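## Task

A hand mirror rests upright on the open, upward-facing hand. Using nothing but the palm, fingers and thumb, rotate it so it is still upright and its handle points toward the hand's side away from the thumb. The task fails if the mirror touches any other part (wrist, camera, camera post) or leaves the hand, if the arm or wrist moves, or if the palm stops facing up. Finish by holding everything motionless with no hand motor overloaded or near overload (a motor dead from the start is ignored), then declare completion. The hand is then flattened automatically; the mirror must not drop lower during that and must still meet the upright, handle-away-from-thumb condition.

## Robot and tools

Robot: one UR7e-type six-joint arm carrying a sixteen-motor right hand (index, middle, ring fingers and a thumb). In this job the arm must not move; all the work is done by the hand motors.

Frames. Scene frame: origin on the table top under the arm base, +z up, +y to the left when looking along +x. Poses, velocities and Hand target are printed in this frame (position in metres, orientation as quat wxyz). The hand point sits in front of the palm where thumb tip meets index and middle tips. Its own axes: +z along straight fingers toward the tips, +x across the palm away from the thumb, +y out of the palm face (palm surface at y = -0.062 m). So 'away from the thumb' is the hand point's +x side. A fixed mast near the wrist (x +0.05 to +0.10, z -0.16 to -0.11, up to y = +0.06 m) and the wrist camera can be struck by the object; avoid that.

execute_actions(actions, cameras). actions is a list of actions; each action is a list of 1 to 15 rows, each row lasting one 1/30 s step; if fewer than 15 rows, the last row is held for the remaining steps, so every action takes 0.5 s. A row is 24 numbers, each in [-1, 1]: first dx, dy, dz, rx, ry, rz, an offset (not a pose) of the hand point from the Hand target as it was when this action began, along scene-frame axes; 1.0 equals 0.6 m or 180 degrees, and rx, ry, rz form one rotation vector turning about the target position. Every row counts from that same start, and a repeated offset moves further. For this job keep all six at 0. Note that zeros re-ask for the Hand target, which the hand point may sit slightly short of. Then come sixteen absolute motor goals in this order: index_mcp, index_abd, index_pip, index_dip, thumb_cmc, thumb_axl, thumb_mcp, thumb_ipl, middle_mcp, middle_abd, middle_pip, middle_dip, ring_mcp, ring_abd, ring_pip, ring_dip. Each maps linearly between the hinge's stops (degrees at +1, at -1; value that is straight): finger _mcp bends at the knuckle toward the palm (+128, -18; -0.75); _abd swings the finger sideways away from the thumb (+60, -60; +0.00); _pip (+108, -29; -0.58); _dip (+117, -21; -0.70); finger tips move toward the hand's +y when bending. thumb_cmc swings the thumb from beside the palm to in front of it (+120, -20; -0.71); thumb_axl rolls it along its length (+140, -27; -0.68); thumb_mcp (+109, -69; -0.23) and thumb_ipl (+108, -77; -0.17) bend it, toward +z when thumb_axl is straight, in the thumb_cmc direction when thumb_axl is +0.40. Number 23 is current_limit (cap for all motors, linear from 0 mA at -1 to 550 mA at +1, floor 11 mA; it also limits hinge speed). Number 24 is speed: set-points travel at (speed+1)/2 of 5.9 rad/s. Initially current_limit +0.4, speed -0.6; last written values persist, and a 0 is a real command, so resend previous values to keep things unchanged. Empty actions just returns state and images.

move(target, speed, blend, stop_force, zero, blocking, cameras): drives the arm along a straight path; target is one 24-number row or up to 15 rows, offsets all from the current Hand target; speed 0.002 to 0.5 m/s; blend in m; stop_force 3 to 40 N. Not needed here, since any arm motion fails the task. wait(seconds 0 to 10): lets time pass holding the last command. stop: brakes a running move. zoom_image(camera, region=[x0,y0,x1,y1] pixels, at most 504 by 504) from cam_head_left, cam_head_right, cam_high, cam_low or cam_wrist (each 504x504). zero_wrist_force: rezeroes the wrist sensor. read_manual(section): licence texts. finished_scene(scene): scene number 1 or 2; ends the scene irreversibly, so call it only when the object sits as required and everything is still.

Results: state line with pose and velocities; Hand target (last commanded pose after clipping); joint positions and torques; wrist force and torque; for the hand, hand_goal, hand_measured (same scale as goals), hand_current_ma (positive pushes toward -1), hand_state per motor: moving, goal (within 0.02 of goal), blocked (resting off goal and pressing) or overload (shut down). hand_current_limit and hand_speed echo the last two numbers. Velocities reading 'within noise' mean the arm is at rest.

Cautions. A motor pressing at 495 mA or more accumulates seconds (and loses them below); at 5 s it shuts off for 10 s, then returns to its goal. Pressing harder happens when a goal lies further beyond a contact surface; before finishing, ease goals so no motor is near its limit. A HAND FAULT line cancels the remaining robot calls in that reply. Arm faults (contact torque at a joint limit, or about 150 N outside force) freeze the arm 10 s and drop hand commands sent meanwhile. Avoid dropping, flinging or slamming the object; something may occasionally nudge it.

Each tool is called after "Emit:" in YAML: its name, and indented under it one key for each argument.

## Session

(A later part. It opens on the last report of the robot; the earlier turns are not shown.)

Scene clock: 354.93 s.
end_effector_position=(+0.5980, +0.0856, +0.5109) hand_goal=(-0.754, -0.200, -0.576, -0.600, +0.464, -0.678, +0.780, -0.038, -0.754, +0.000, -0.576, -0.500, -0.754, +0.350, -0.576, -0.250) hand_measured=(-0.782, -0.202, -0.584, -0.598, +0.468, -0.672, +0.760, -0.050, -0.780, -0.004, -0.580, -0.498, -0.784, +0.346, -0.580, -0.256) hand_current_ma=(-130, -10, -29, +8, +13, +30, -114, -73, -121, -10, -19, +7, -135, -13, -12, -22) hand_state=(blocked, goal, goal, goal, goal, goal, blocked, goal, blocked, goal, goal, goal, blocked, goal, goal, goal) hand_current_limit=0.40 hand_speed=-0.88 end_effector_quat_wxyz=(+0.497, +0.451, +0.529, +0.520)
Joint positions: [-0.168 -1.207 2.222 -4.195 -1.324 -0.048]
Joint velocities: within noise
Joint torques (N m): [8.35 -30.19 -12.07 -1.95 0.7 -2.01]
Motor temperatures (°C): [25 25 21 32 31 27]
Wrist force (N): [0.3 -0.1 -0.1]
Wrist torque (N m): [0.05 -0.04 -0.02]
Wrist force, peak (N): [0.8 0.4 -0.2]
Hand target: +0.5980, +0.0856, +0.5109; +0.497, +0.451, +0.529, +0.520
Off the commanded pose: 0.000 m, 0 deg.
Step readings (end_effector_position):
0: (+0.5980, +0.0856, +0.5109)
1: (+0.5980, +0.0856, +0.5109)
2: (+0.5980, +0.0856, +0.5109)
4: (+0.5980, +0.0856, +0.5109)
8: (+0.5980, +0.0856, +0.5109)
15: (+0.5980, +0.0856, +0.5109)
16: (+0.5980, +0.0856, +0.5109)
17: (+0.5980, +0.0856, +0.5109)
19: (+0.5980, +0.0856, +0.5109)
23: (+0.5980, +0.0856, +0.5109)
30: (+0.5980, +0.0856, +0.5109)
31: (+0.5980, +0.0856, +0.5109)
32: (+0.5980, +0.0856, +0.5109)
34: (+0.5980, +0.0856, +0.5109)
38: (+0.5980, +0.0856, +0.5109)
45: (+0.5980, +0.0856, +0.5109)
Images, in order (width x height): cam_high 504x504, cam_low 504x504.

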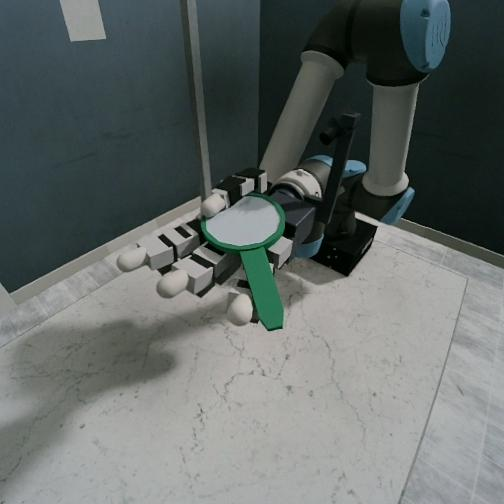

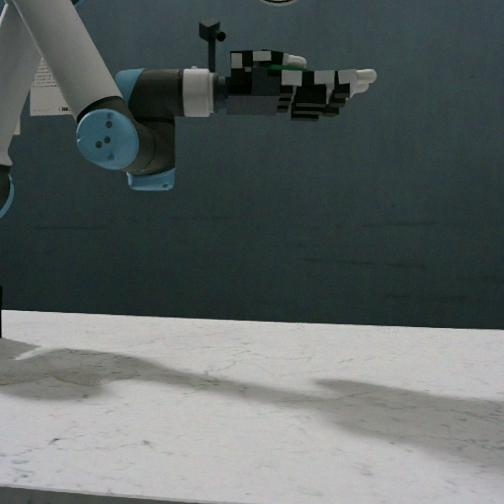

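Emit:
execute_actions:
  actions:
    - [[0,0,0,0,0,0,-0.754,-0.1,-0.576,-0.6,0.464,-0.677,0.78,-0.038,-0.754,0.1,-0.576,-0.5,-0.754,0.5,-0.576,-0.25,0.4,-0.88]]
    - [[0,0,0,0,0,0,-0.754,-0.1,-0.576,-0.6,0.464,-0.677,0.78,-0.038,-0.754,0.1,-0.576,-0.5,-0.754,0.65,-0.576,-0.25,0.4,-0.9]]
    - [[0,0,0,0,0,0,-0.754,-0.1,-0.576,-0.6,0.464,-0.677,0.78,-0.038,-0.754,0.1,-0.576,-0.5,-0.754,0.78,-0.576,-0.25,0.4,-0.9]]
  cameras: ["cam_high","cam_low"]

Emit:
zoom_image:
  camera: "cam_high"
  region: [80, 90, 340, 350]

Emit:
zoom_image:
  camera: "cam_low"
  region: [180, 0, 400, 160]

Scene clock: 367.33 s.
end_effector_position=(+0.5980, +0.0856, +0.5109) hand_goal=(-0.754, -0.100, -0.576, -0.600, +0.464, -0.678, +0.780, -0.038, -0.754, +0.100, -0.576, -0.500, -0.754, +0.780, -0.576, -0.250) hand_measured=(-0.782, -0.102, -0.584, -0.598, +0.468, -0.668, +0.760, -0.050, -0.780, +0.096, -0.580, -0.498, -0.784, +0.762, -0.580, -0.254) hand_current_ma=(-130, -10, -29, +8, +12, +54, -108, -73, -121, -10, -19, +7, -135, -69, -12, -14) hand_state=(blocked, goal, goal, goal, goal, goal, goal, goal, blocked, goal, goal, goal, blocked, goal, goal, goal) hand_current_limit=0.40 hand_speed=-0.90 end_effector_quat_wxyz=(+0.497, +0.451, +0.529, +0.520)
Joint positions: [-0.168 -1.207 2.222 -4.195 -1.324 -0.048]
Joint velocities: within noise
Joint torques (N m): [8.05 -30.08 -12.36 -1.91 0.75 -1.98]
Motor temperatures (°C): [25 25 21 32 31 27]
Wrist force (N): [0.3 0.1 -0.4]
Wrist torque (N m): [0.09 -0.04 -0.03]
Wrist force, peak (N): [0.7 0.0 -0.6]
Hand target: +0.5980, +0.0856, +0.5109; +0.497, +0.451, +0.529, +0.520
Off the commanded pose: 0.000 m, 0 deg.
Step readings (end_effector_position):
0: (+0.5980, +0.0856, +0.5109)
1: (+0.5980, +0.0856, +0.5109)
2: (+0.5980, +0.0856, +0.5109)
4: (+0.5980, +0.0856, +0.5109)
8: (+0.5980, +0.0856, +0.5109)
15: (+0.5980, +0.0856, +0.5109)
16: (+0.5980, +0.0856, +0.5109)
17: (+0.5980, +0.0856, +0.5109)
19: (+0.5980, +0.0856, +0.5109)
23: (+0.5980, +0.0856, +0.5109)
30: (+0.5980, +0.0856, +0.5109)
31: (+0.5980, +0.0856, +0.5109)
32: (+0.5980, +0.0856, +0.5109)
34: (+0.5980, +0.0856, +0.5109)
38: (+0.5980, +0.0856, +0.5109)
45: (+0.5980, +0.0856, +0.5109)
Images, in order (width x height): cam_high 504x504, cam_low 504x504.

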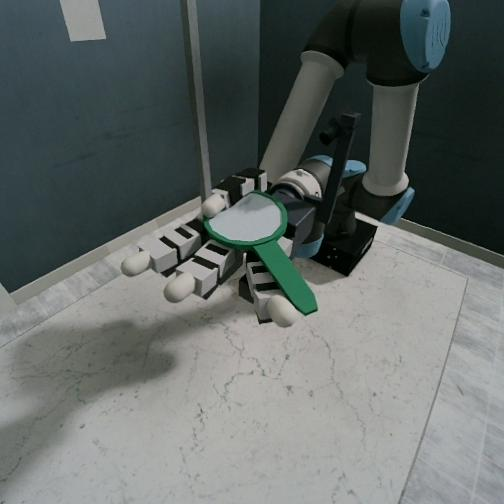

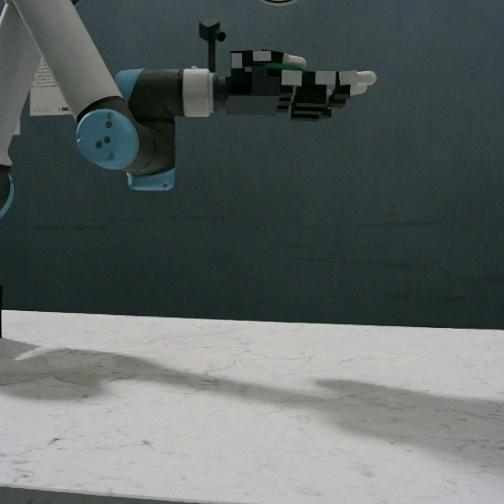

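Scaled by 1.938 from the camera's 504x504 image, which has a finer 720x720 frame.

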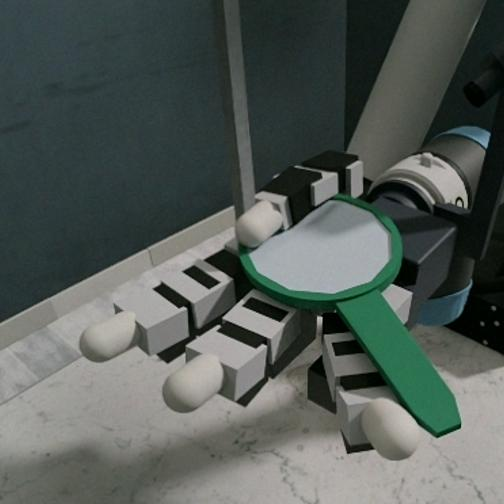

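Scaled by 2.291 from the camera's 504x504 image, which has a finer 720x720 frame.

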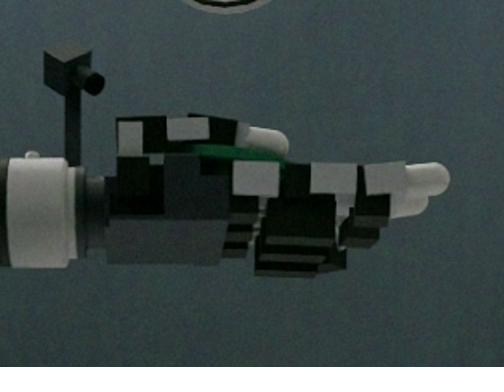

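Emit:
execute_actions:
  actions:
    - [[0,0,0,0,0,0,-0.754,-0.1,-0.576,-0.6,0.464,-0.677,0.78,-0.038,-0.754,0.1,-0.576,-0.5,-0.754,0.88,-0.576,-0.25,0.4,-0.9]]
    - [[0,0,0,0,0,0,-0.754,-0.1,-0.576,-0.6,0.464,-0.677,0.78,-0.038,-0.754,0.1,-0.576,-0.5,-0.754,0.97,-0.576,-0.25,0.4,-0.9]]
  cameras: ["cam_high","cam_low","cam_wrist"]

Emit:
zoom_image:
  camera: "cam_high"
  region: [80, 90, 340, 350]

Emit:
zoom_image:
  camera: "cam_low"
  region: [180, 0, 400, 160]

Scene clock: 374.53 s.
end_effector_position=(+0.5980, +0.0856, +0.5109) hand_goal=(-0.754, -0.100, -0.576, -0.600, +0.464, -0.678, +0.780, -0.038, -0.754, +0.100, -0.576, -0.500, -0.754, +0.970, -0.576, -0.250) hand_measured=(-0.782, -0.102, -0.584, -0.598, +0.466, -0.666, +0.760, -0.050, -0.780, +0.096, -0.580, -0.498, -0.784, +0.950, -0.580, -0.254) hand_current_ma=(-130, -10, -29, +8, +9, +65, -107, -73, -121, -10, -19, +7, -135, -76, -12, -12) hand_state=(blocked, goal, goal, goal, goal, goal, goal, goal, blocked, goal, goal, goal, blocked, blocked, goal, goal) hand_current_limit=0.40 hand_speed=-0.90 end_effector_quat_wxyz=(+0.497, +0.451, +0.529, +0.520)
Joint positions: [-0.168 -1.207 2.222 -4.195 -1.324 -0.048]
Joint velocities: within noise
Joint torques (N m): [7.48 -30.65 -12.85 -1.86 0.73 -1.93]
Motor temperatures (°C): [25 25 21 32 31 27]
Wrist force (N): [0.0 0.3 -0.1]
Wrist torque (N m): [0.09 0.00 -0.05]
Wrist force, peak (N): [0.8 0.5 -0.1]
Hand target: +0.5980, +0.0856, +0.5109; +0.497, +0.451, +0.529, +0.520
Off the commanded pose: 0.000 m, 0 deg.
Step readings (end_effector_position):
0: (+0.5980, +0.0856, +0.5109)
1: (+0.5980, +0.0856, +0.5109)
2: (+0.5980, +0.0856, +0.5109)
4: (+0.5980, +0.0856, +0.5109)
8: (+0.5980, +0.0856, +0.5109)
15: (+0.5980, +0.0856, +0.5109)
16: (+0.5980, +0.0856, +0.5109)
17: (+0.5980, +0.0856, +0.5109)
19: (+0.5980, +0.0856, +0.5109)
23: (+0.5980, +0.0856, +0.5109)
30: (+0.5980, +0.0856, +0.5109)
camera_calibration:
cam_wrist: T_world_to_cam=[[0.113515, -0.748515, 0.653329, -0.297744], [-0.657124, -0.54977, -0.515694, 0.656943], [0.745186, -0.370779, -0.554275, -0.00546647], [0, 0, 0, 1]] pos_world=[0.469565, 0.136275, 0.530277]
Images, in order (width x height): cam_high 504x504, cam_low 504x504, cam_wrist 504x504.

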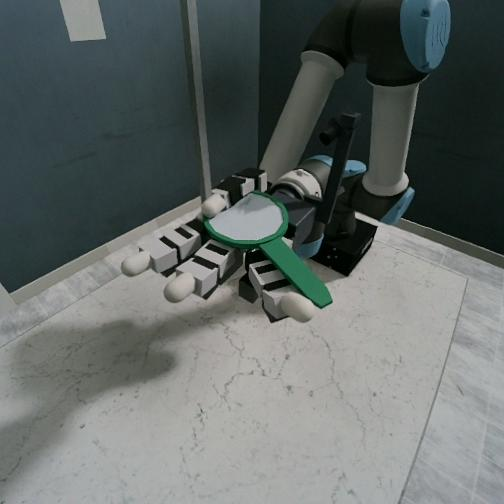

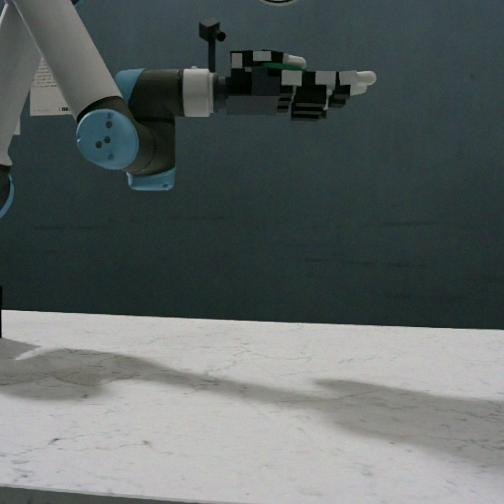

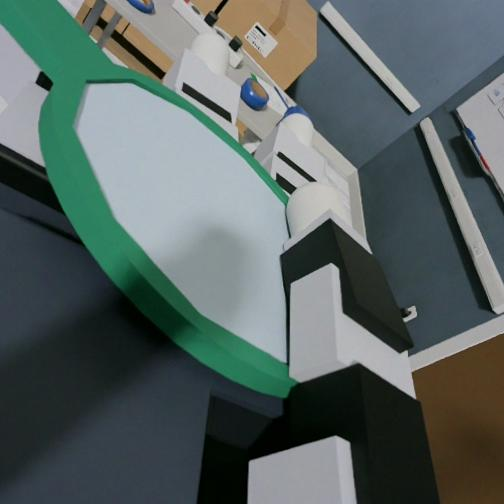

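Scaled by 1.938 from the camera's 504x504 image, which has a finer 720x720 frame.

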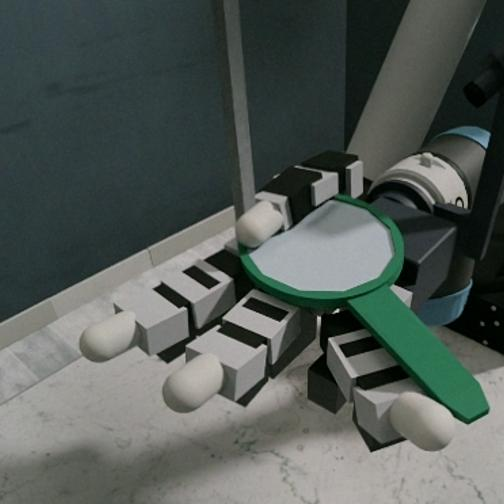

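Scaled by 2.291 from the camera's 504x504 image, which has a finer 720x720 frame.

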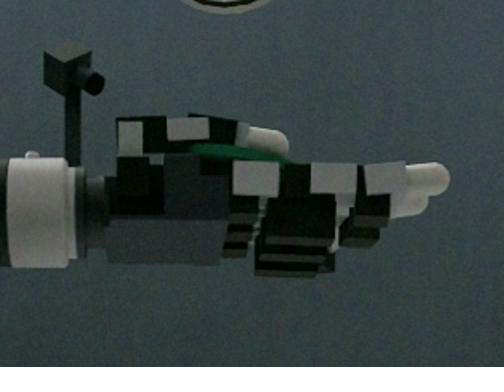

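Emit:
execute_actions:
  actions:
    - [[0,0,0,0,0,0,-0.754,-0.1,-0.576,-0.6,0.464,-0.677,0.5,-0.038,-0.754,0.1,-0.576,-0.5,-0.754,0.96,-0.576,-0.25,0.4,-0.85]]
    - [[0,0,0,0,0,0,-0.754,-0.1,-0.576,-0.6,0.464,-0.677,0.3,-0.038,-0.754,0.1,-0.576,-0.5,-0.754,0.96,-0.576,-0.25,0.4,-0.8]]
  cameras: ["cam_high","cam_low","cam_wrist"]

Emit:
zoom_image:
  camera: "cam_high"
  region: [80, 90, 340, 350]

Emit:
zoom_image:
  camera: "cam_low"
  region: [180, 0, 400, 160]

Scene clock: 389.27 s.
end_effector_position=(+0.5980, +0.0856, +0.5109) hand_goal=(-0.754, -0.100, -0.576, -0.600, +0.464, -0.678, +0.300, -0.038, -0.754, +0.100, -0.576, -0.500, -0.754, +0.960, -0.576, -0.250) hand_measured=(-0.782, -0.102, -0.584, -0.598, +0.466, -0.676, +0.312, -0.038, -0.780, +0.096, -0.580, -0.498, -0.784, +0.956, -0.580, -0.254) hand_current_ma=(-130, -10, -29, +8, +7, +9, +60, -2, -121, -10, -19, +7, -135, -11, -12, -12) hand_state=(blocked, goal, goal, goal, goal, goal, goal, goal, blocked, goal, goal, goal, blocked, goal, goal, goal) hand_current_limit=0.40 hand_speed=-0.80 end_effector_quat_wxyz=(+0.497, +0.451, +0.529, +0.520)
Joint positions: [-0.168 -1.207 2.222 -4.195 -1.324 -0.048]
Joint velocities: within noise
Joint torques (N m): [8.66 -29.85 -12.64 -1.78 0.7 -2.01]
Motor temperatures (°C): [25 25 21 32 31 27]
Wrist force (N): [0.4 0.3 -0.2]
Wrist torque (N m): [0.09 -0.05 -0.01]
Wrist force, peak (N): [0.8 -0.1 -0.5]
Hand target: +0.5980, +0.0856, +0.5109; +0.497, +0.451, +0.529, +0.520
Off the commanded pose: 0.000 m, 0 deg.
Step readings (end_effector_position):
0: (+0.5980, +0.0856, +0.5109)
1: (+0.5980, +0.0856, +0.5109)
2: (+0.5980, +0.0856, +0.5109)
4: (+0.5980, +0.0856, +0.5109)
8: (+0.5980, +0.0856, +0.5109)
15: (+0.5980, +0.0856, +0.5109)
16: (+0.5980, +0.0856, +0.5109)
17: (+0.5980, +0.0856, +0.5109)
19: (+0.5980, +0.0856, +0.5109)
23: (+0.5980, +0.0856, +0.5109)
30: (+0.5980, +0.0856, +0.5109)
camera_calibration:
cam_wrist: T_world_to_cam=[[0.113515, -0.748515, 0.653329, -0.297744], [-0.657124, -0.54977, -0.515694, 0.656943], [0.745186, -0.370779, -0.554275, -0.00546654], [0, 0, 0, 1]] pos_world=[0.469565, 0.136275, 0.530277]
Images, in order (width x height): cam_high 504x504, cam_low 504x504, cam_wrist 504x504.

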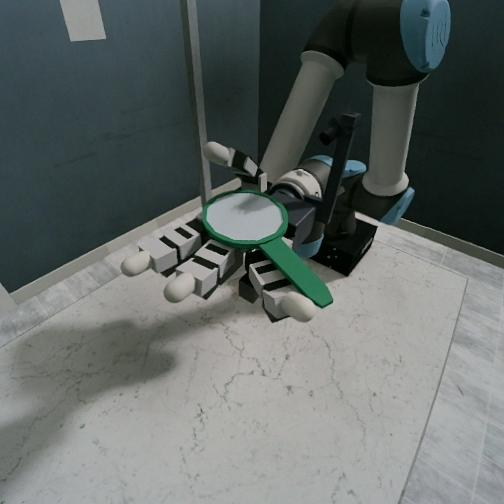

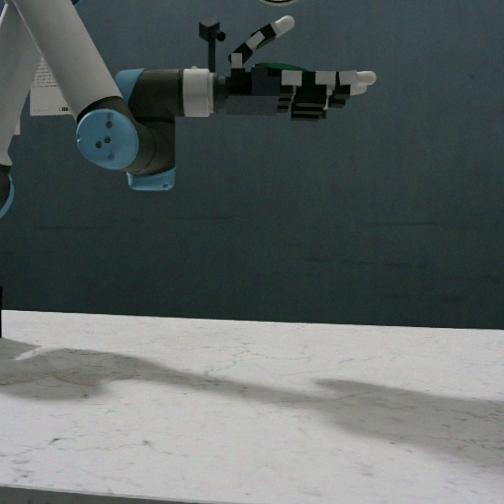

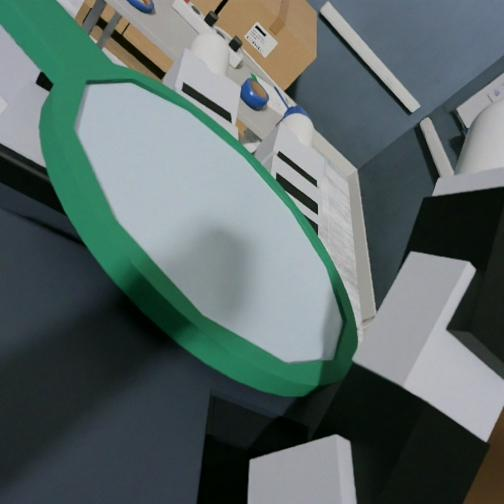

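Scaled by 1.938 from the camera's 504x504 image, which has a finer 720x720 frame.

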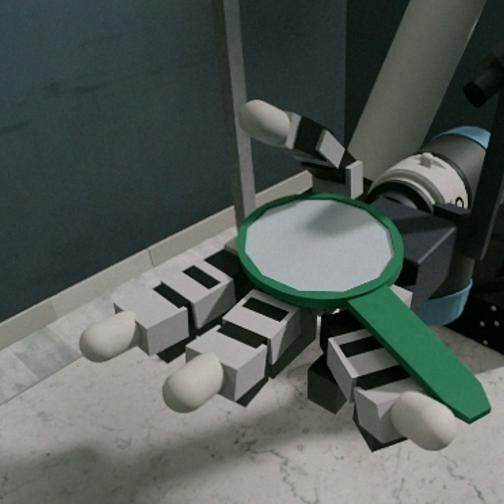

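Scaled by 2.291 from the camera's 504x504 image, which has a finer 720x720 frame.

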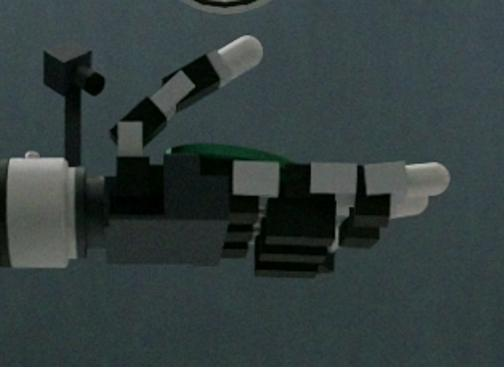

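Emit:
execute_actions:
  actions:
    - [[0,0,0,0,0,0,-0.754,-0.1,-0.576,-0.6,0.464,-0.557,0.15,0.45,-0.754,0.1,-0.576,-0.5,-0.754,0.96,-0.576,-0.25,0.4,-0.7]]
    - [[0,0,0,0,0,0,-0.754,-0.1,-0.576,-0.6,0.464,-0.485,0.0,0.946,-0.754,0.1,-0.576,-0.5,-0.754,0.96,-0.576,-0.25,0.4,-0.7]]
    - [[0,0,0,0,0,0,-0.754,-0.1,-0.576,-0.6,0.464,-0.485,0.05,0.946,-0.754,0.1,-0.576,-0.5,-0.754,0.96,-0.576,-0.25,0.4,-0.85]]
  cameras: ["cam_high","cam_low","cam_wrist"]

Emit:
zoom_image:
  camera: "cam_high"
  region: [80, 90, 340, 350]

Emit:
zoom_image:
  camera: "cam_low"
  region: [180, 0, 400, 160]

Scene clock: 395.70 s.
end_effector_position=(+0.5980, +0.0856, +0.5109) hand_goal=(-0.754, -0.100, -0.576, -0.600, +0.464, -0.486, +0.050, +0.946, -0.754, +0.100, -0.576, -0.500, -0.754, +0.960, -0.576, -0.250) hand_measured=(-0.782, -0.102, -0.584, -0.598, +0.466, -0.488, +0.052, +0.946, -0.780, +0.096, -0.580, -0.498, -0.784, +0.956, -0.580, -0.254) hand_current_ma=(-130, -10, -29, +8, +5, -13, +5, -4, -121, -10, -19, +7, -135, -11, -12, -12) hand_state=(blocked, goal, goal, goal, goal, goal, goal, goal, blocked, goal, goal, goal, blocked, goal, goal, goal) hand_current_limit=0.40 hand_speed=-0.85 end_effector_quat_wxyz=(+0.497, +0.451, +0.529, +0.520)
Joint positions: [-0.168 -1.207 2.222 -4.195 -1.324 -0.048]
Joint velocities: within noise
Joint torques (N m): [7.96 -30.55 -13.54 -1.93 0.94 -1.87]
Motor temperatures (°C): [25 25 21 32 31 27]
Wrist force (N): [0.6 -0.1 -0.2]
Wrist torque (N m): [0.02 -0.09 -0.01]
Wrist force, peak (N): [0.8 0.1 -0.6]
Hand target: +0.5980, +0.0856, +0.5109; +0.497, +0.451, +0.529, +0.520
Off the commanded pose: 0.000 m, 0 deg.
Step readings (end_effector_position):
0: (+0.5980, +0.0856, +0.5109)
1: (+0.5980, +0.0856, +0.5109)
2: (+0.5980, +0.0856, +0.5109)
4: (+0.5980, +0.0856, +0.5109)
8: (+0.5980, +0.0856, +0.5109)
15: (+0.5980, +0.0856, +0.5109)
16: (+0.5980, +0.0856, +0.5109)
17: (+0.5980, +0.0856, +0.5109)
19: (+0.5980, +0.0856, +0.5109)
23: (+0.5980, +0.0856, +0.5109)
30: (+0.5980, +0.0856, +0.5109)
31: (+0.5980, +0.0856, +0.5109)
32: (+0.5980, +0.0856, +0.5109)
34: (+0.5980, +0.0856, +0.5109)
38: (+0.5980, +0.0856, +0.5109)
45: (+0.5980, +0.0856, +0.5109)
camera_calibration:
cam_wrist: T_world_to_cam=[[0.113515, -0.748515, 0.653329, -0.297744], [-0.657124, -0.54977, -0.515694, 0.656943], [0.745186, -0.370779, -0.554275, -0.00546653], [0, 0, 0, 1]] pos_world=[0.469565, 0.136275, 0.530277]
Images, in order (width x height): cam_high 504x504, cam_low 504x504, cam_wrist 504x504.

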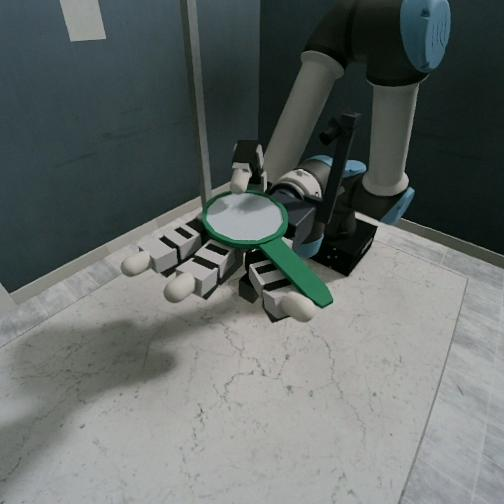

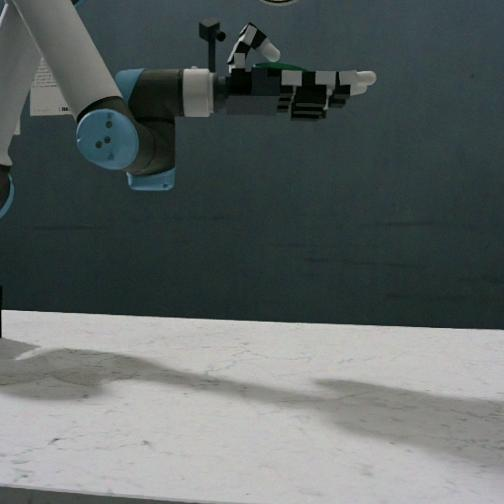

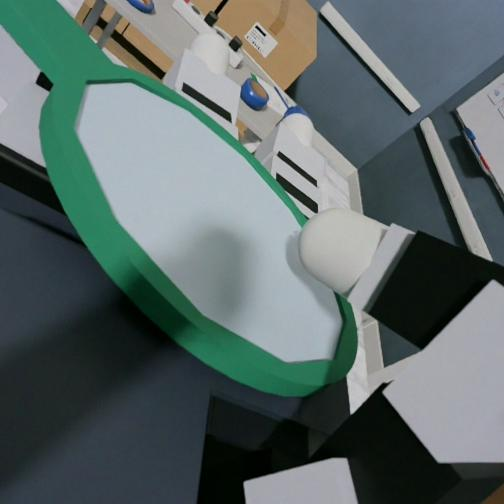

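Scaled by 1.938 from the camera's 504x504 image, which has a finer 720x720 frame.

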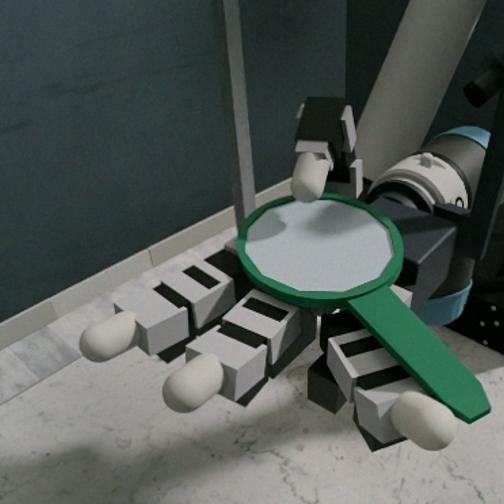

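Scaled by 2.291 from the camera's 504x504 image, which has a finer 720x720 frame.

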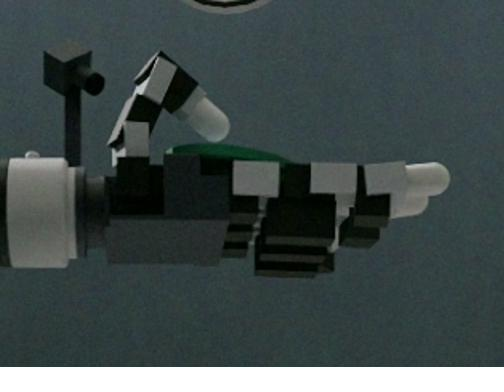

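Emit:
execute_actions:
  actions:
    - [[0,0,0,0,0,0,-0.754,-0.1,-0.576,-0.6,0.464,-0.485,0.12,0.946,-0.754,0.1,-0.576,-0.5,-0.754,0.96,-0.576,-0.25,0.4,-0.93]]
  cameras: []

Emit:
execute_actions:
  actions:
    - [[0,0,0,0,0,0,-0.754,-0.1,-0.576,-0.6,0.464,-0.485,0.15,0.946,-0.754,0.1,-0.576,-0.5,-0.754,0.96,-0.576,-0.25,0.4,-0.93]]
  cameras: ["cam_high","cam_low"]

Emit:
zoom_image:
  camera: "cam_high"
  region: [80, 90, 340, 350]

Emit:
zoom_image:
  camera: "cam_low"
  region: [180, 0, 400, 160]

Scene clock: 400.13 s.
end_effector_position=(+0.5980, +0.0856, +0.5109) hand_goal=(-0.754, -0.100, -0.576, -0.600, +0.464, -0.486, +0.120, +0.946, -0.754, +0.100, -0.576, -0.500, -0.754, +0.960, -0.576, -0.250) hand_measured=(-0.782, -0.102, -0.584, -0.598, +0.466, -0.488, +0.122, +0.946, -0.780, +0.098, -0.580, -0.498, -0.784, +0.956, -0.580, -0.254) hand_current_ma=(-130, -10, -29, +8, +5, -13, +5, -4, -121, -10, -19, +7, -135, -11, -12, -12) hand_state=(blocked, goal, goal, goal, goal, goal, goal, goal, blocked, goal, goal, goal, blocked, goal, goal, goal) hand_current_limit=0.40 hand_speed=-0.93 end_effector_quat_wxyz=(+0.497, +0.451, +0.529, +0.520)
Joint positions: [-0.168 -1.207 2.222 -4.195 -1.324 -0.048]
Joint velocities: within noise
Joint torques (N m): [7.37 -31.1 -13.69 -1.86 0.95 -1.94]
Motor temperatures (°C): [25 25 21 32 31 27]
Wrist force (N): [0.5 0.0 -0.2]
Wrist torque (N m): [0.04 -0.06 -0.03]
Wrist force, peak (N): [0.7 0.0 -0.6]
Hand target: +0.5980, +0.0856, +0.5109; +0.497, +0.451, +0.529, +0.520
Off the commanded pose: 0.000 m, 0 deg.
Step readings (end_effector_position):
0: (+0.5980, +0.0856, +0.5109)
1: (+0.5980, +0.0856, +0.5109)
2: (+0.5980, +0.0856, +0.5109)
4: (+0.5980, +0.0856, +0.5109)
8: (+0.5980, +0.0856, +0.5109)
15: (+0.5980, +0.0856, +0.5109)
No camera images: "cameras" was empty.

Scene clock: 400.83 s.
end_effector_position=(+0.5980, +0.0856, +0.5109) hand_goal=(-0.754, -0.100, -0.576, -0.600, +0.464, -0.486, +0.150, +0.946, -0.754, +0.100, -0.576, -0.500, -0.754, +0.960, -0.576, -0.250) hand_measured=(-0.782, -0.102, -0.584, -0.598, +0.466, -0.488, +0.152, +0.946, -0.780, +0.098, -0.580, -0.498, -0.784, +0.956, -0.580, -0.254) hand_current_ma=(-130, -10, -29, +8, +5, -13, +6, -4, -121, -10, -19, +7, -135, -11, -12, -12) hand_state=(blocked, goal, goal, goal, goal, goal, goal, goal, blocked, goal, goal, goal, blocked, goal, goal, goal) hand_current_limit=0.40 hand_speed=-0.93 end_effector_quat_wxyz=(+0.497, +0.451, +0.529, +0.520)
Joint positions: [-0.168 -1.207 2.222 -4.195 -1.324 -0.048]
Joint velocities: within noise
Joint torques (N m): [7.41 -30.54 -14.36 -1.83 0.86 -1.8]
Motor temperatures (°C): [25 25 21 32 31 27]
Wrist force (N): [0.3 -0.1 -0.4]
Wrist torque (N m): [0.04 -0.04 -0.04]
Wrist force, peak (N): [0.6 0.4 -0.3]
Hand target: +0.5980, +0.0856, +0.5109; +0.497, +0.451, +0.529, +0.520
Off the commanded pose: 0.000 m, 0 deg.
Step readings (end_effector_position):
0: (+0.5980, +0.0856, +0.5109)
1: (+0.5980, +0.0856, +0.5109)
2: (+0.5980, +0.0856, +0.5109)
4: (+0.5980, +0.0856, +0.5109)
8: (+0.5980, +0.0856, +0.5109)
15: (+0.5980, +0.0856, +0.5109)
Images, in order (width x height): cam_high 504x504, cam_low 504x504.

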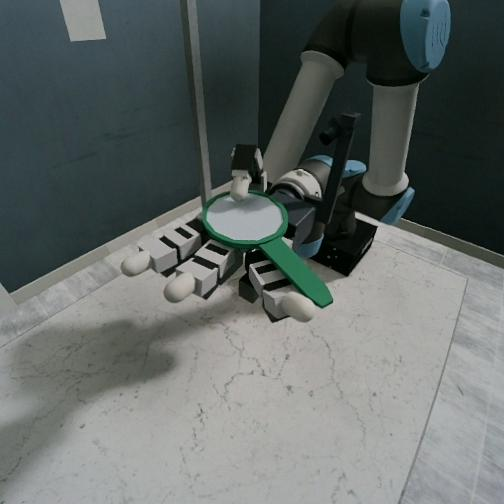

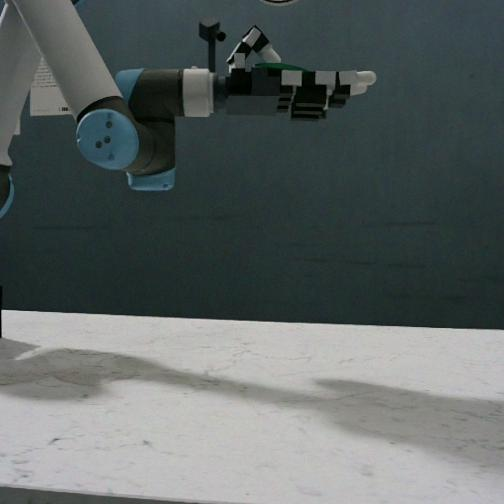

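Scaled by 1.938 from the camera's 504x504 image, which has a finer 720x720 frame.

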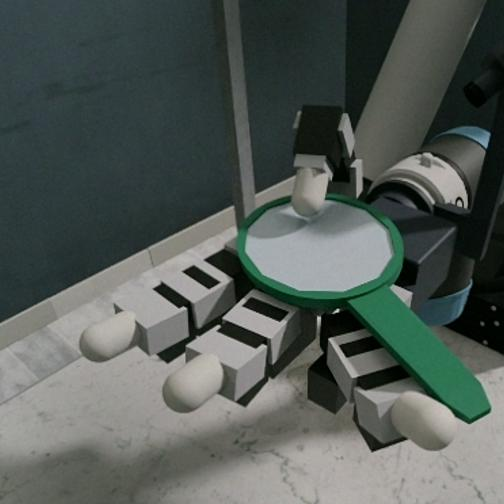

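Scaled by 2.291 from the camera's 504x504 image, which has a finer 720x720 frame.

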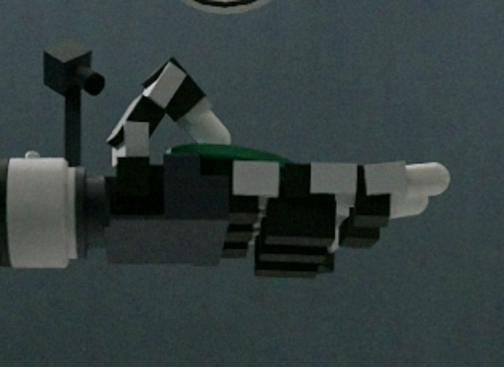

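Emit:
execute_actions:
  actions:
    - [[0,0,0,0,0,0,-0.754,-0.1,-0.576,-0.6,0.464,-0.485,0.19,0.946,-0.754,0.1,-0.576,-0.5,-0.754,0.96,-0.576,-0.25,0.4,-0.93]]
  cameras: []

Scene clock: 403.10 s.
end_effector_position=(+0.5980, +0.0856, +0.5109) hand_goal=(-0.754, -0.100, -0.576, -0.600, +0.464, -0.486, +0.190, +0.946, -0.754, +0.100, -0.576, -0.500, -0.754, +0.960, -0.576, -0.250) hand_measured=(-0.782, -0.102, -0.584, -0.598, +0.466, -0.488, +0.190, +0.946, -0.780, +0.098, -0.580, -0.498, -0.784, +0.956, -0.580, -0.254) hand_current_ma=(-130, -10, -29, +8, +5, -10, -1, -4, -121, -10, -19, +7, -135, -11, -13, -12) hand_state=(blocked, goal, goal, goal, goal, goal, goal, goal, blocked, goal, goal, goal, blocked, goal, goal, goal) hand_current_limit=0.40 hand_speed=-0.93 end_effector_quat_wxyz=(+0.497, +0.451, +0.529, +0.520)
Joint positions: [-0.168 -1.207 2.222 -4.195 -1.324 -0.048]
Joint velocities: within noise
Joint torques (N m): [7.08 -30.66 -13.33 -1.86 1.01 -2]
Motor temperatures (°C): [25 25 21 32 31 27]
Wrist force (N): [0.2 0.1 -0.2]
Wrist torque (N m): [0.05 -0.03 -0.05]
Wrist force, peak (N): [0.7 0.6 -0.4]
Hand target: +0.5980, +0.0856, +0.5109; +0.497, +0.451, +0.529, +0.520
Off the commanded pose: 0.000 m, 0 deg.
Step readings (end_effector_position):
0: (+0.5980, +0.0856, +0.5109)
1: (+0.5980, +0.0856, +0.5109)
2: (+0.5980, +0.0856, +0.5109)
4: (+0.5980, +0.0856, +0.5109)
8: (+0.5980, +0.0856, +0.5109)
15: (+0.5980, +0.0856, +0.5109)
No camera images: "cameras" was empty.

Emit:
execute_actions:
  actions:
    - [[0,0,0,0,0,0,-0.754,-0.1,-0.576,-0.6,0.464,-0.485,0.225,0.946,-0.754,0.1,-0.576,-0.5,-0.754,0.96,-0.576,-0.25,0.4,-0.93]]
    - [[0,0,0,0,0,0,-0.754,-0.1,-0.576,-0.6,0.464,-0.495,0.255,0.89,-0.754,0.1,-0.576,-0.5,-0.754,0.96,-0.576,-0.25,0.4,-0.9]]
    - [[0,0,0,0,0,0,-0.754,-0.1,-0.576,-0.6,0.464,-0.503,0.285,0.835,-0.754,0.1,-0.576,-0.5,-0.754,0.96,-0.576,-0.25,0.4,-0.9]]
  cameras: ["cam_high","cam_low","cam_wrist"]

Emit:
zoom_image:
  camera: "cam_high"
  region: [80, 90, 340, 350]

Emit:
zoom_image:
  camera: "cam_low"
  region: [180, 0, 400, 160]

Scene clock: 413.67 s.
end_effector_position=(+0.5980, +0.0856, +0.5109) hand_goal=(-0.754, -0.100, -0.576, -0.600, +0.464, -0.504, +0.284, +0.834, -0.754, +0.100, -0.576, -0.500, -0.754, +0.960, -0.576, -0.250) hand_measured=(-0.782, -0.102, -0.584, -0.598, +0.460, -0.500, +0.268, +0.834, -0.780, +0.098, -0.580, -0.498, -0.784, +0.956, -0.584, -0.254) hand_current_ma=(-130, -10, -29, +8, -16, +20, -92, -2, -121, -10, -19, +7, -135, -11, -30, -12) hand_state=(blocked, goal, goal, goal, goal, goal, goal, goal, blocked, goal, goal, goal, blocked, goal, goal, goal) hand_current_limit=0.40 hand_speed=-0.90 end_effector_quat_wxyz=(+0.497, +0.451, +0.529, +0.520)
Joint positions: [-0.168 -1.207 2.222 -4.195 -1.324 -0.048]
Joint velocities: within noise
Joint torques (N m): [7.27 -31.51 -13.93 -1.82 0.93 -1.84]
Motor temperatures (°C): [25 25 21 32 31 27]
Wrist force (N): [0.3 0.3 -0.3]
Wrist torque (N m): [0.10 -0.04 -0.03]
Wrist force, peak (N): [0.8 0.0 -0.6]
Hand target: +0.5980, +0.0856, +0.5109; +0.497, +0.451, +0.529, +0.520
Off the commanded pose: 0.000 m, 0 deg.
Step readings (end_effector_position):
0: (+0.5980, +0.0856, +0.5109)
1: (+0.5980, +0.0856, +0.5109)
2: (+0.5980, +0.0856, +0.5109)
4: (+0.5980, +0.0856, +0.5109)
8: (+0.5980, +0.0856, +0.5109)
15: (+0.5980, +0.0856, +0.5109)
16: (+0.5980, +0.0856, +0.5109)
17: (+0.5980, +0.0856, +0.5109)
19: (+0.5980, +0.0856, +0.5109)
23: (+0.5980, +0.0856, +0.5109)
30: (+0.5980, +0.0856, +0.5109)
31: (+0.5980, +0.0856, +0.5109)
32: (+0.5980, +0.0856, +0.5109)
34: (+0.5980, +0.0856, +0.5109)
38: (+0.5980, +0.0856, +0.5109)
45: (+0.5980, +0.0856, +0.5109)
camera_calibration:
cam_wrist: T_world_to_cam=[[0.113515, -0.748515, 0.653329, -0.297744], [-0.657124, -0.54977, -0.515694, 0.656943], [0.745186, -0.370779, -0.554275, -0.00546654], [0, 0, 0, 1]] pos_world=[0.469565, 0.136275, 0.530277]
Images, in order (width x height): cam_high 504x504, cam_low 504x504, cam_wrist 504x504.

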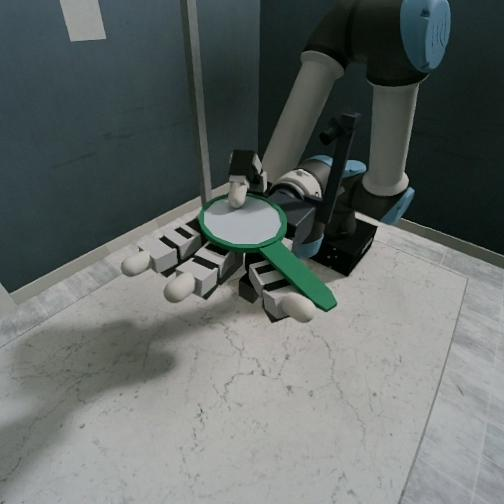

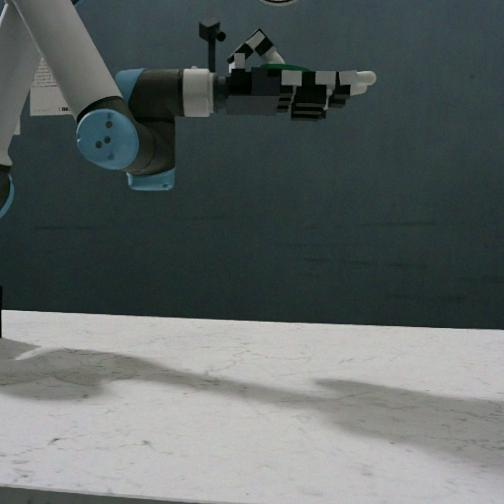

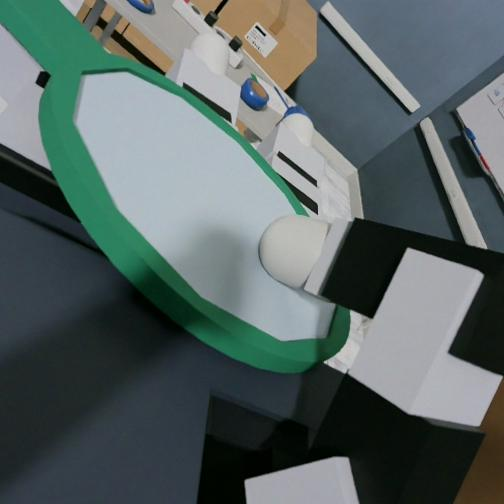

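Scaled by 1.938 from the camera's 504x504 image, which has a finer 720x720 frame.

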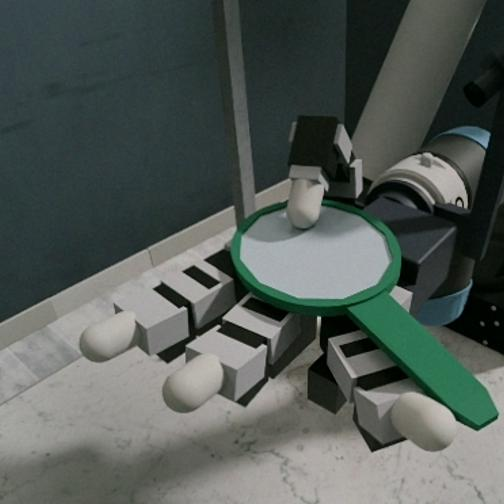

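Scaled by 2.291 from the camera's 504x504 image, which has a finer 720x720 frame.

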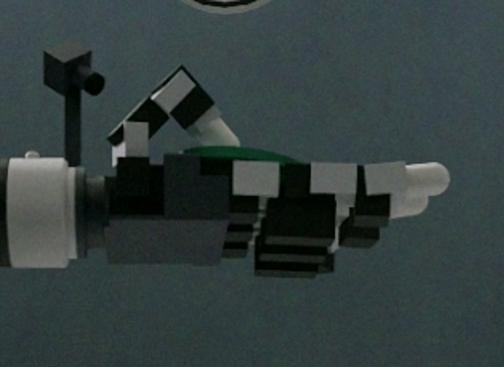

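Emit:
execute_actions:
  actions:
    - [[0,0,0,0,0,0,-0.754,-0.1,-0.576,-0.6,0.464,-0.511,0.315,0.78,-0.754,0.1,-0.576,-0.5,-0.754,0.96,-0.576,-0.25,0.4,-0.9]]
    - [[0,0,0,0,0,0,-0.754,-0.1,-0.576,-0.6,0.464,-0.52,0.35,0.724,-0.754,0.1,-0.576,-0.5,-0.754,0.96,-0.576,-0.25,0.4,-0.9]]
    - [[0,0,0,0,0,0,-0.754,-0.1,-0.576,-0.6,0.464,-0.53,0.415,0.6,-0.754,0.1,-0.576,-0.5,-0.754,0.96,-0.576,-0.25,0.4,-0.88]]
    - [[0,0,0,0,0,0,-0.754,-0.1,-0.576,-0.6,0.464,-0.54,0.485,0.481,-0.754,0.1,-0.576,-0.5,-0.754,0.96,-0.576,-0.25,0.4,-0.88]]
  cameras: ["cam_high","cam_low"]

Emit:
zoom_image:
  camera: "cam_high"
  region: [80, 90, 340, 350]

Emit:
zoom_image:
  camera: "cam_low"
  region: [180, 0, 400, 160]

Scene clock: 420.50 s.
end_effector_position=(+0.5980, +0.0856, +0.5109) hand_goal=(-0.754, -0.100, -0.576, -0.600, +0.464, -0.540, +0.484, +0.480, -0.754, +0.100, -0.576, -0.500, -0.754, +0.960, -0.576, -0.250) hand_measured=(-0.782, -0.102, -0.584, -0.598, +0.460, -0.538, +0.484, +0.484, -0.780, +0.098, -0.580, -0.498, -0.784, +0.956, -0.584, -0.254) hand_current_ma=(-130, -9, -29, +8, -16, +11, -2, +21, -121, -10, -19, +7, -135, -11, -30, -12) hand_state=(blocked, goal, goal, goal, goal, goal, goal, goal, blocked, goal, goal, goal, blocked, goal, goal, goal) hand_current_limit=0.40 hand_speed=-0.88 end_effector_quat_wxyz=(+0.497, +0.451, +0.529, +0.520)
Joint positions: [-0.168 -1.207 2.222 -4.195 -1.324 -0.048]
Joint velocities: within noise
Joint torques (N m): [6.77 -30.53 -14.17 -1.72 1.04 -1.87]
Motor temperatures (°C): [25 25 21 32 31 27]
Wrist force (N): [0.3 0.1 -0.2]
Wrist torque (N m): [0.07 -0.04 -0.03]
Wrist force, peak (N): [0.7 0.3 -0.5]
Hand target: +0.5980, +0.0856, +0.5109; +0.497, +0.451, +0.529, +0.520
Off the commanded pose: 0.000 m, 0 deg.
Step readings (end_effector_position):
0: (+0.5980, +0.0856, +0.5109)
1: (+0.5980, +0.0856, +0.5109)
2: (+0.5980, +0.0856, +0.5109)
4: (+0.5980, +0.0856, +0.5109)
8: (+0.5980, +0.0856, +0.5109)
15: (+0.5980, +0.0856, +0.5109)
16: (+0.5980, +0.0856, +0.5109)
17: (+0.5980, +0.0856, +0.5109)
19: (+0.5980, +0.0856, +0.5109)
23: (+0.5980, +0.0856, +0.5109)
30: (+0.5980, +0.0856, +0.5109)
31: (+0.5980, +0.0856, +0.5109)
32: (+0.5980, +0.0856, +0.5109)
34: (+0.5980, +0.0856, +0.5109)
38: (+0.5980, +0.0856, +0.5109)
45: (+0.5980, +0.0856, +0.5109)
46: (+0.5980, +0.0856, +0.5109)
47: (+0.5980, +0.0856, +0.5109)
49: (+0.5980, +0.0856, +0.5109)
53: (+0.5980, +0.0856, +0.5109)
60: (+0.5980, +0.0856, +0.5109)
Images, in order (width x height): cam_high 504x504, cam_low 504x504.

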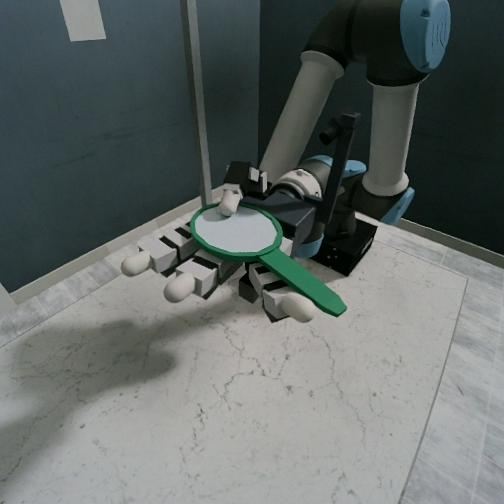

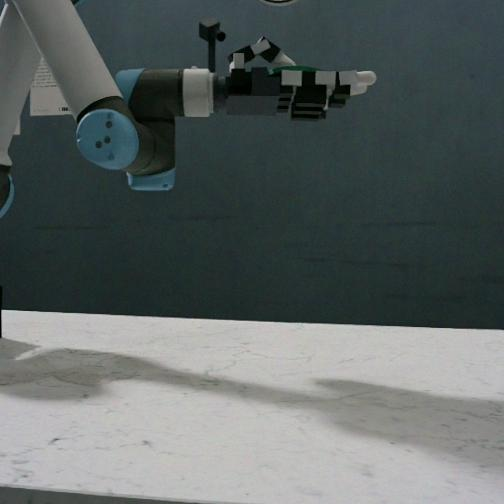

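Scaled by 1.938 from the camera's 504x504 image, which has a finer 720x720 frame.

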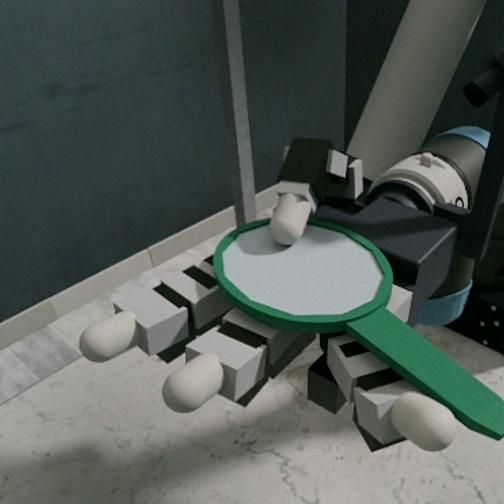

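Scaled by 2.291 from the camera's 504x504 image, which has a finer 720x720 frame.

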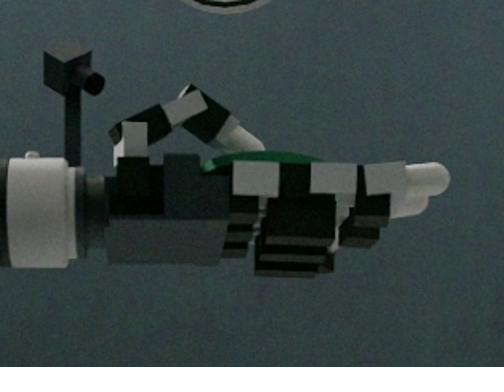

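Emit:
execute_actions:
  actions:
    - [[0,0,0,0,0,0,-0.754,-0.1,-0.576,-0.6,0.464,-0.54,0.53,0.45,-0.754,0.1,-0.576,-0.5,-0.754,0.96,-0.576,-0.25,0.4,-0.9]]
    - [[0,0,0,0,0,0,-0.754,-0.1,-0.576,-0.6,0.464,-0.546,0.58,0.36,-0.754,0.1,-0.576,-0.5,-0.754,0.96,-0.576,-0.25,0.4,-0.9]]
    - [[0,0,0,0,0,0,-0.754,-0.1,-0.576,-0.6,0.464,-0.551,0.635,0.25,-0.754,0.1,-0.576,-0.5,-0.754,0.96,-0.576,-0.25,0.4,-0.9]]
    - [[0,0,0,0,0,0,-0.754,-0.1,-0.576,-0.6,0.464,-0.557,0.72,0.1,-0.754,0.1,-0.576,-0.5,-0.754,0.96,-0.576,-0.25,0.4,-0.88]]
  cameras: ["cam_high","cam_low"]

Emit:
zoom_image:
  camera: "cam_high"
  region: [80, 90, 340, 350]

Emit:
zoom_image:
  camera: "cam_low"
  region: [180, 0, 400, 160]

Scene clock: 428.03 s.
end_effector_position=(+0.5980, +0.0856, +0.5109) hand_goal=(-0.754, -0.100, -0.576, -0.600, +0.464, -0.558, +0.720, +0.100, -0.754, +0.100, -0.576, -0.500, -0.754, +0.960, -0.576, -0.250) hand_measured=(-0.782, -0.102, -0.584, -0.598, +0.460, -0.552, +0.696, +0.096, -0.780, +0.098, -0.580, -0.498, -0.784, +0.956, -0.584, -0.254) hand_current_ma=(-130, -9, -29, +8, -19, +32, -138, -19, -121, -10, -19, +7, -135, -11, -33, -12) hand_state=(blocked, goal, goal, goal, goal, goal, blocked, goal, blocked, goal, goal, goal, blocked, goal, goal, goal) hand_current_limit=0.40 hand_speed=-0.88 end_effector_quat_wxyz=(+0.497, +0.451, +0.529, +0.520)
Joint positions: [-0.168 -1.207 2.222 -4.195 -1.324 -0.048]
Joint velocities: within noise
Joint torques (N m): [6.94 -30.87 -14.35 -1.7 1.05 -1.81]
Motor temperatures (°C): [25 25 21 32 31 27]
Wrist force (N): [0.1 0.0 -0.4]
Wrist torque (N m): [0.10 -0.01 -0.05]
Wrist force, peak (N): [0.5 0.2 -0.8]
Hand target: +0.5980, +0.0856, +0.5109; +0.497, +0.451, +0.529, +0.520
Off the commanded pose: 0.000 m, 0 deg.
Step readings (end_effector_position):
0: (+0.5980, +0.0856, +0.5109)
1: (+0.5980, +0.0856, +0.5109)
2: (+0.5980, +0.0856, +0.5109)
4: (+0.5980, +0.0856, +0.5109)
8: (+0.5980, +0.0856, +0.5109)
15: (+0.5980, +0.0856, +0.5109)
16: (+0.5980, +0.0856, +0.5109)
17: (+0.5980, +0.0856, +0.5109)
19: (+0.5980, +0.0856, +0.5109)
23: (+0.5980, +0.0856, +0.5109)
30: (+0.5980, +0.0856, +0.5109)
31: (+0.5980, +0.0856, +0.5109)
32: (+0.5980, +0.0856, +0.5109)
34: (+0.5980, +0.0856, +0.5109)
38: (+0.5980, +0.0856, +0.5109)
45: (+0.5980, +0.0856, +0.5109)
46: (+0.5980, +0.0856, +0.5109)
47: (+0.5980, +0.0856, +0.5109)
49: (+0.5980, +0.0856, +0.5109)
53: (+0.5980, +0.0856, +0.5109)
60: (+0.5980, +0.0856, +0.5109)
Images, in order (width x height): cam_high 504x504, cam_low 504x504.

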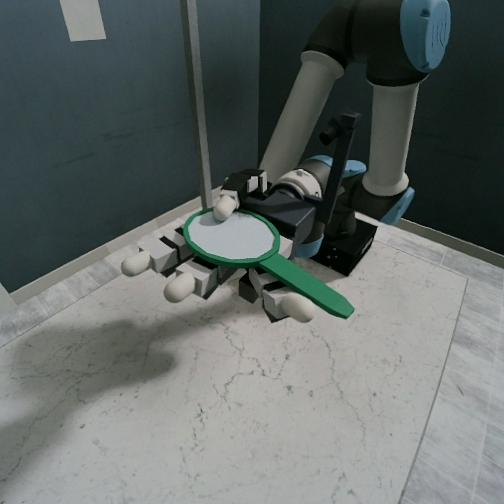

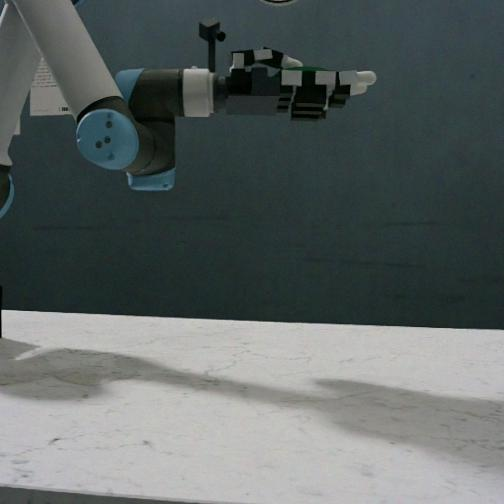

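Scaled by 1.938 from the camera's 504x504 image, which has a finer 720x720 frame.

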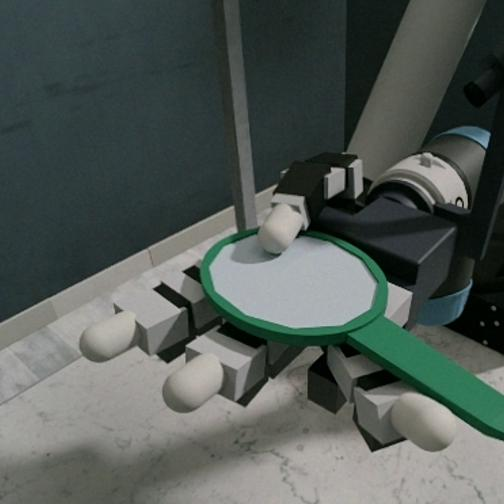

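Scaled by 2.291 from the camera's 504x504 image, which has a finer 720x720 frame.

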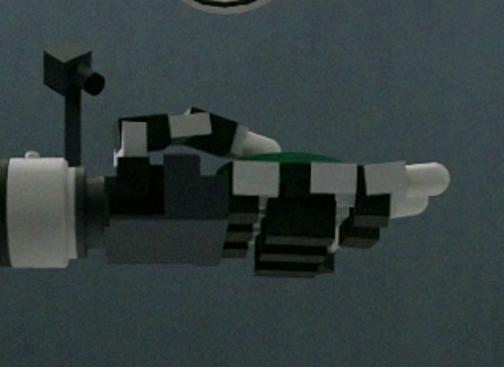

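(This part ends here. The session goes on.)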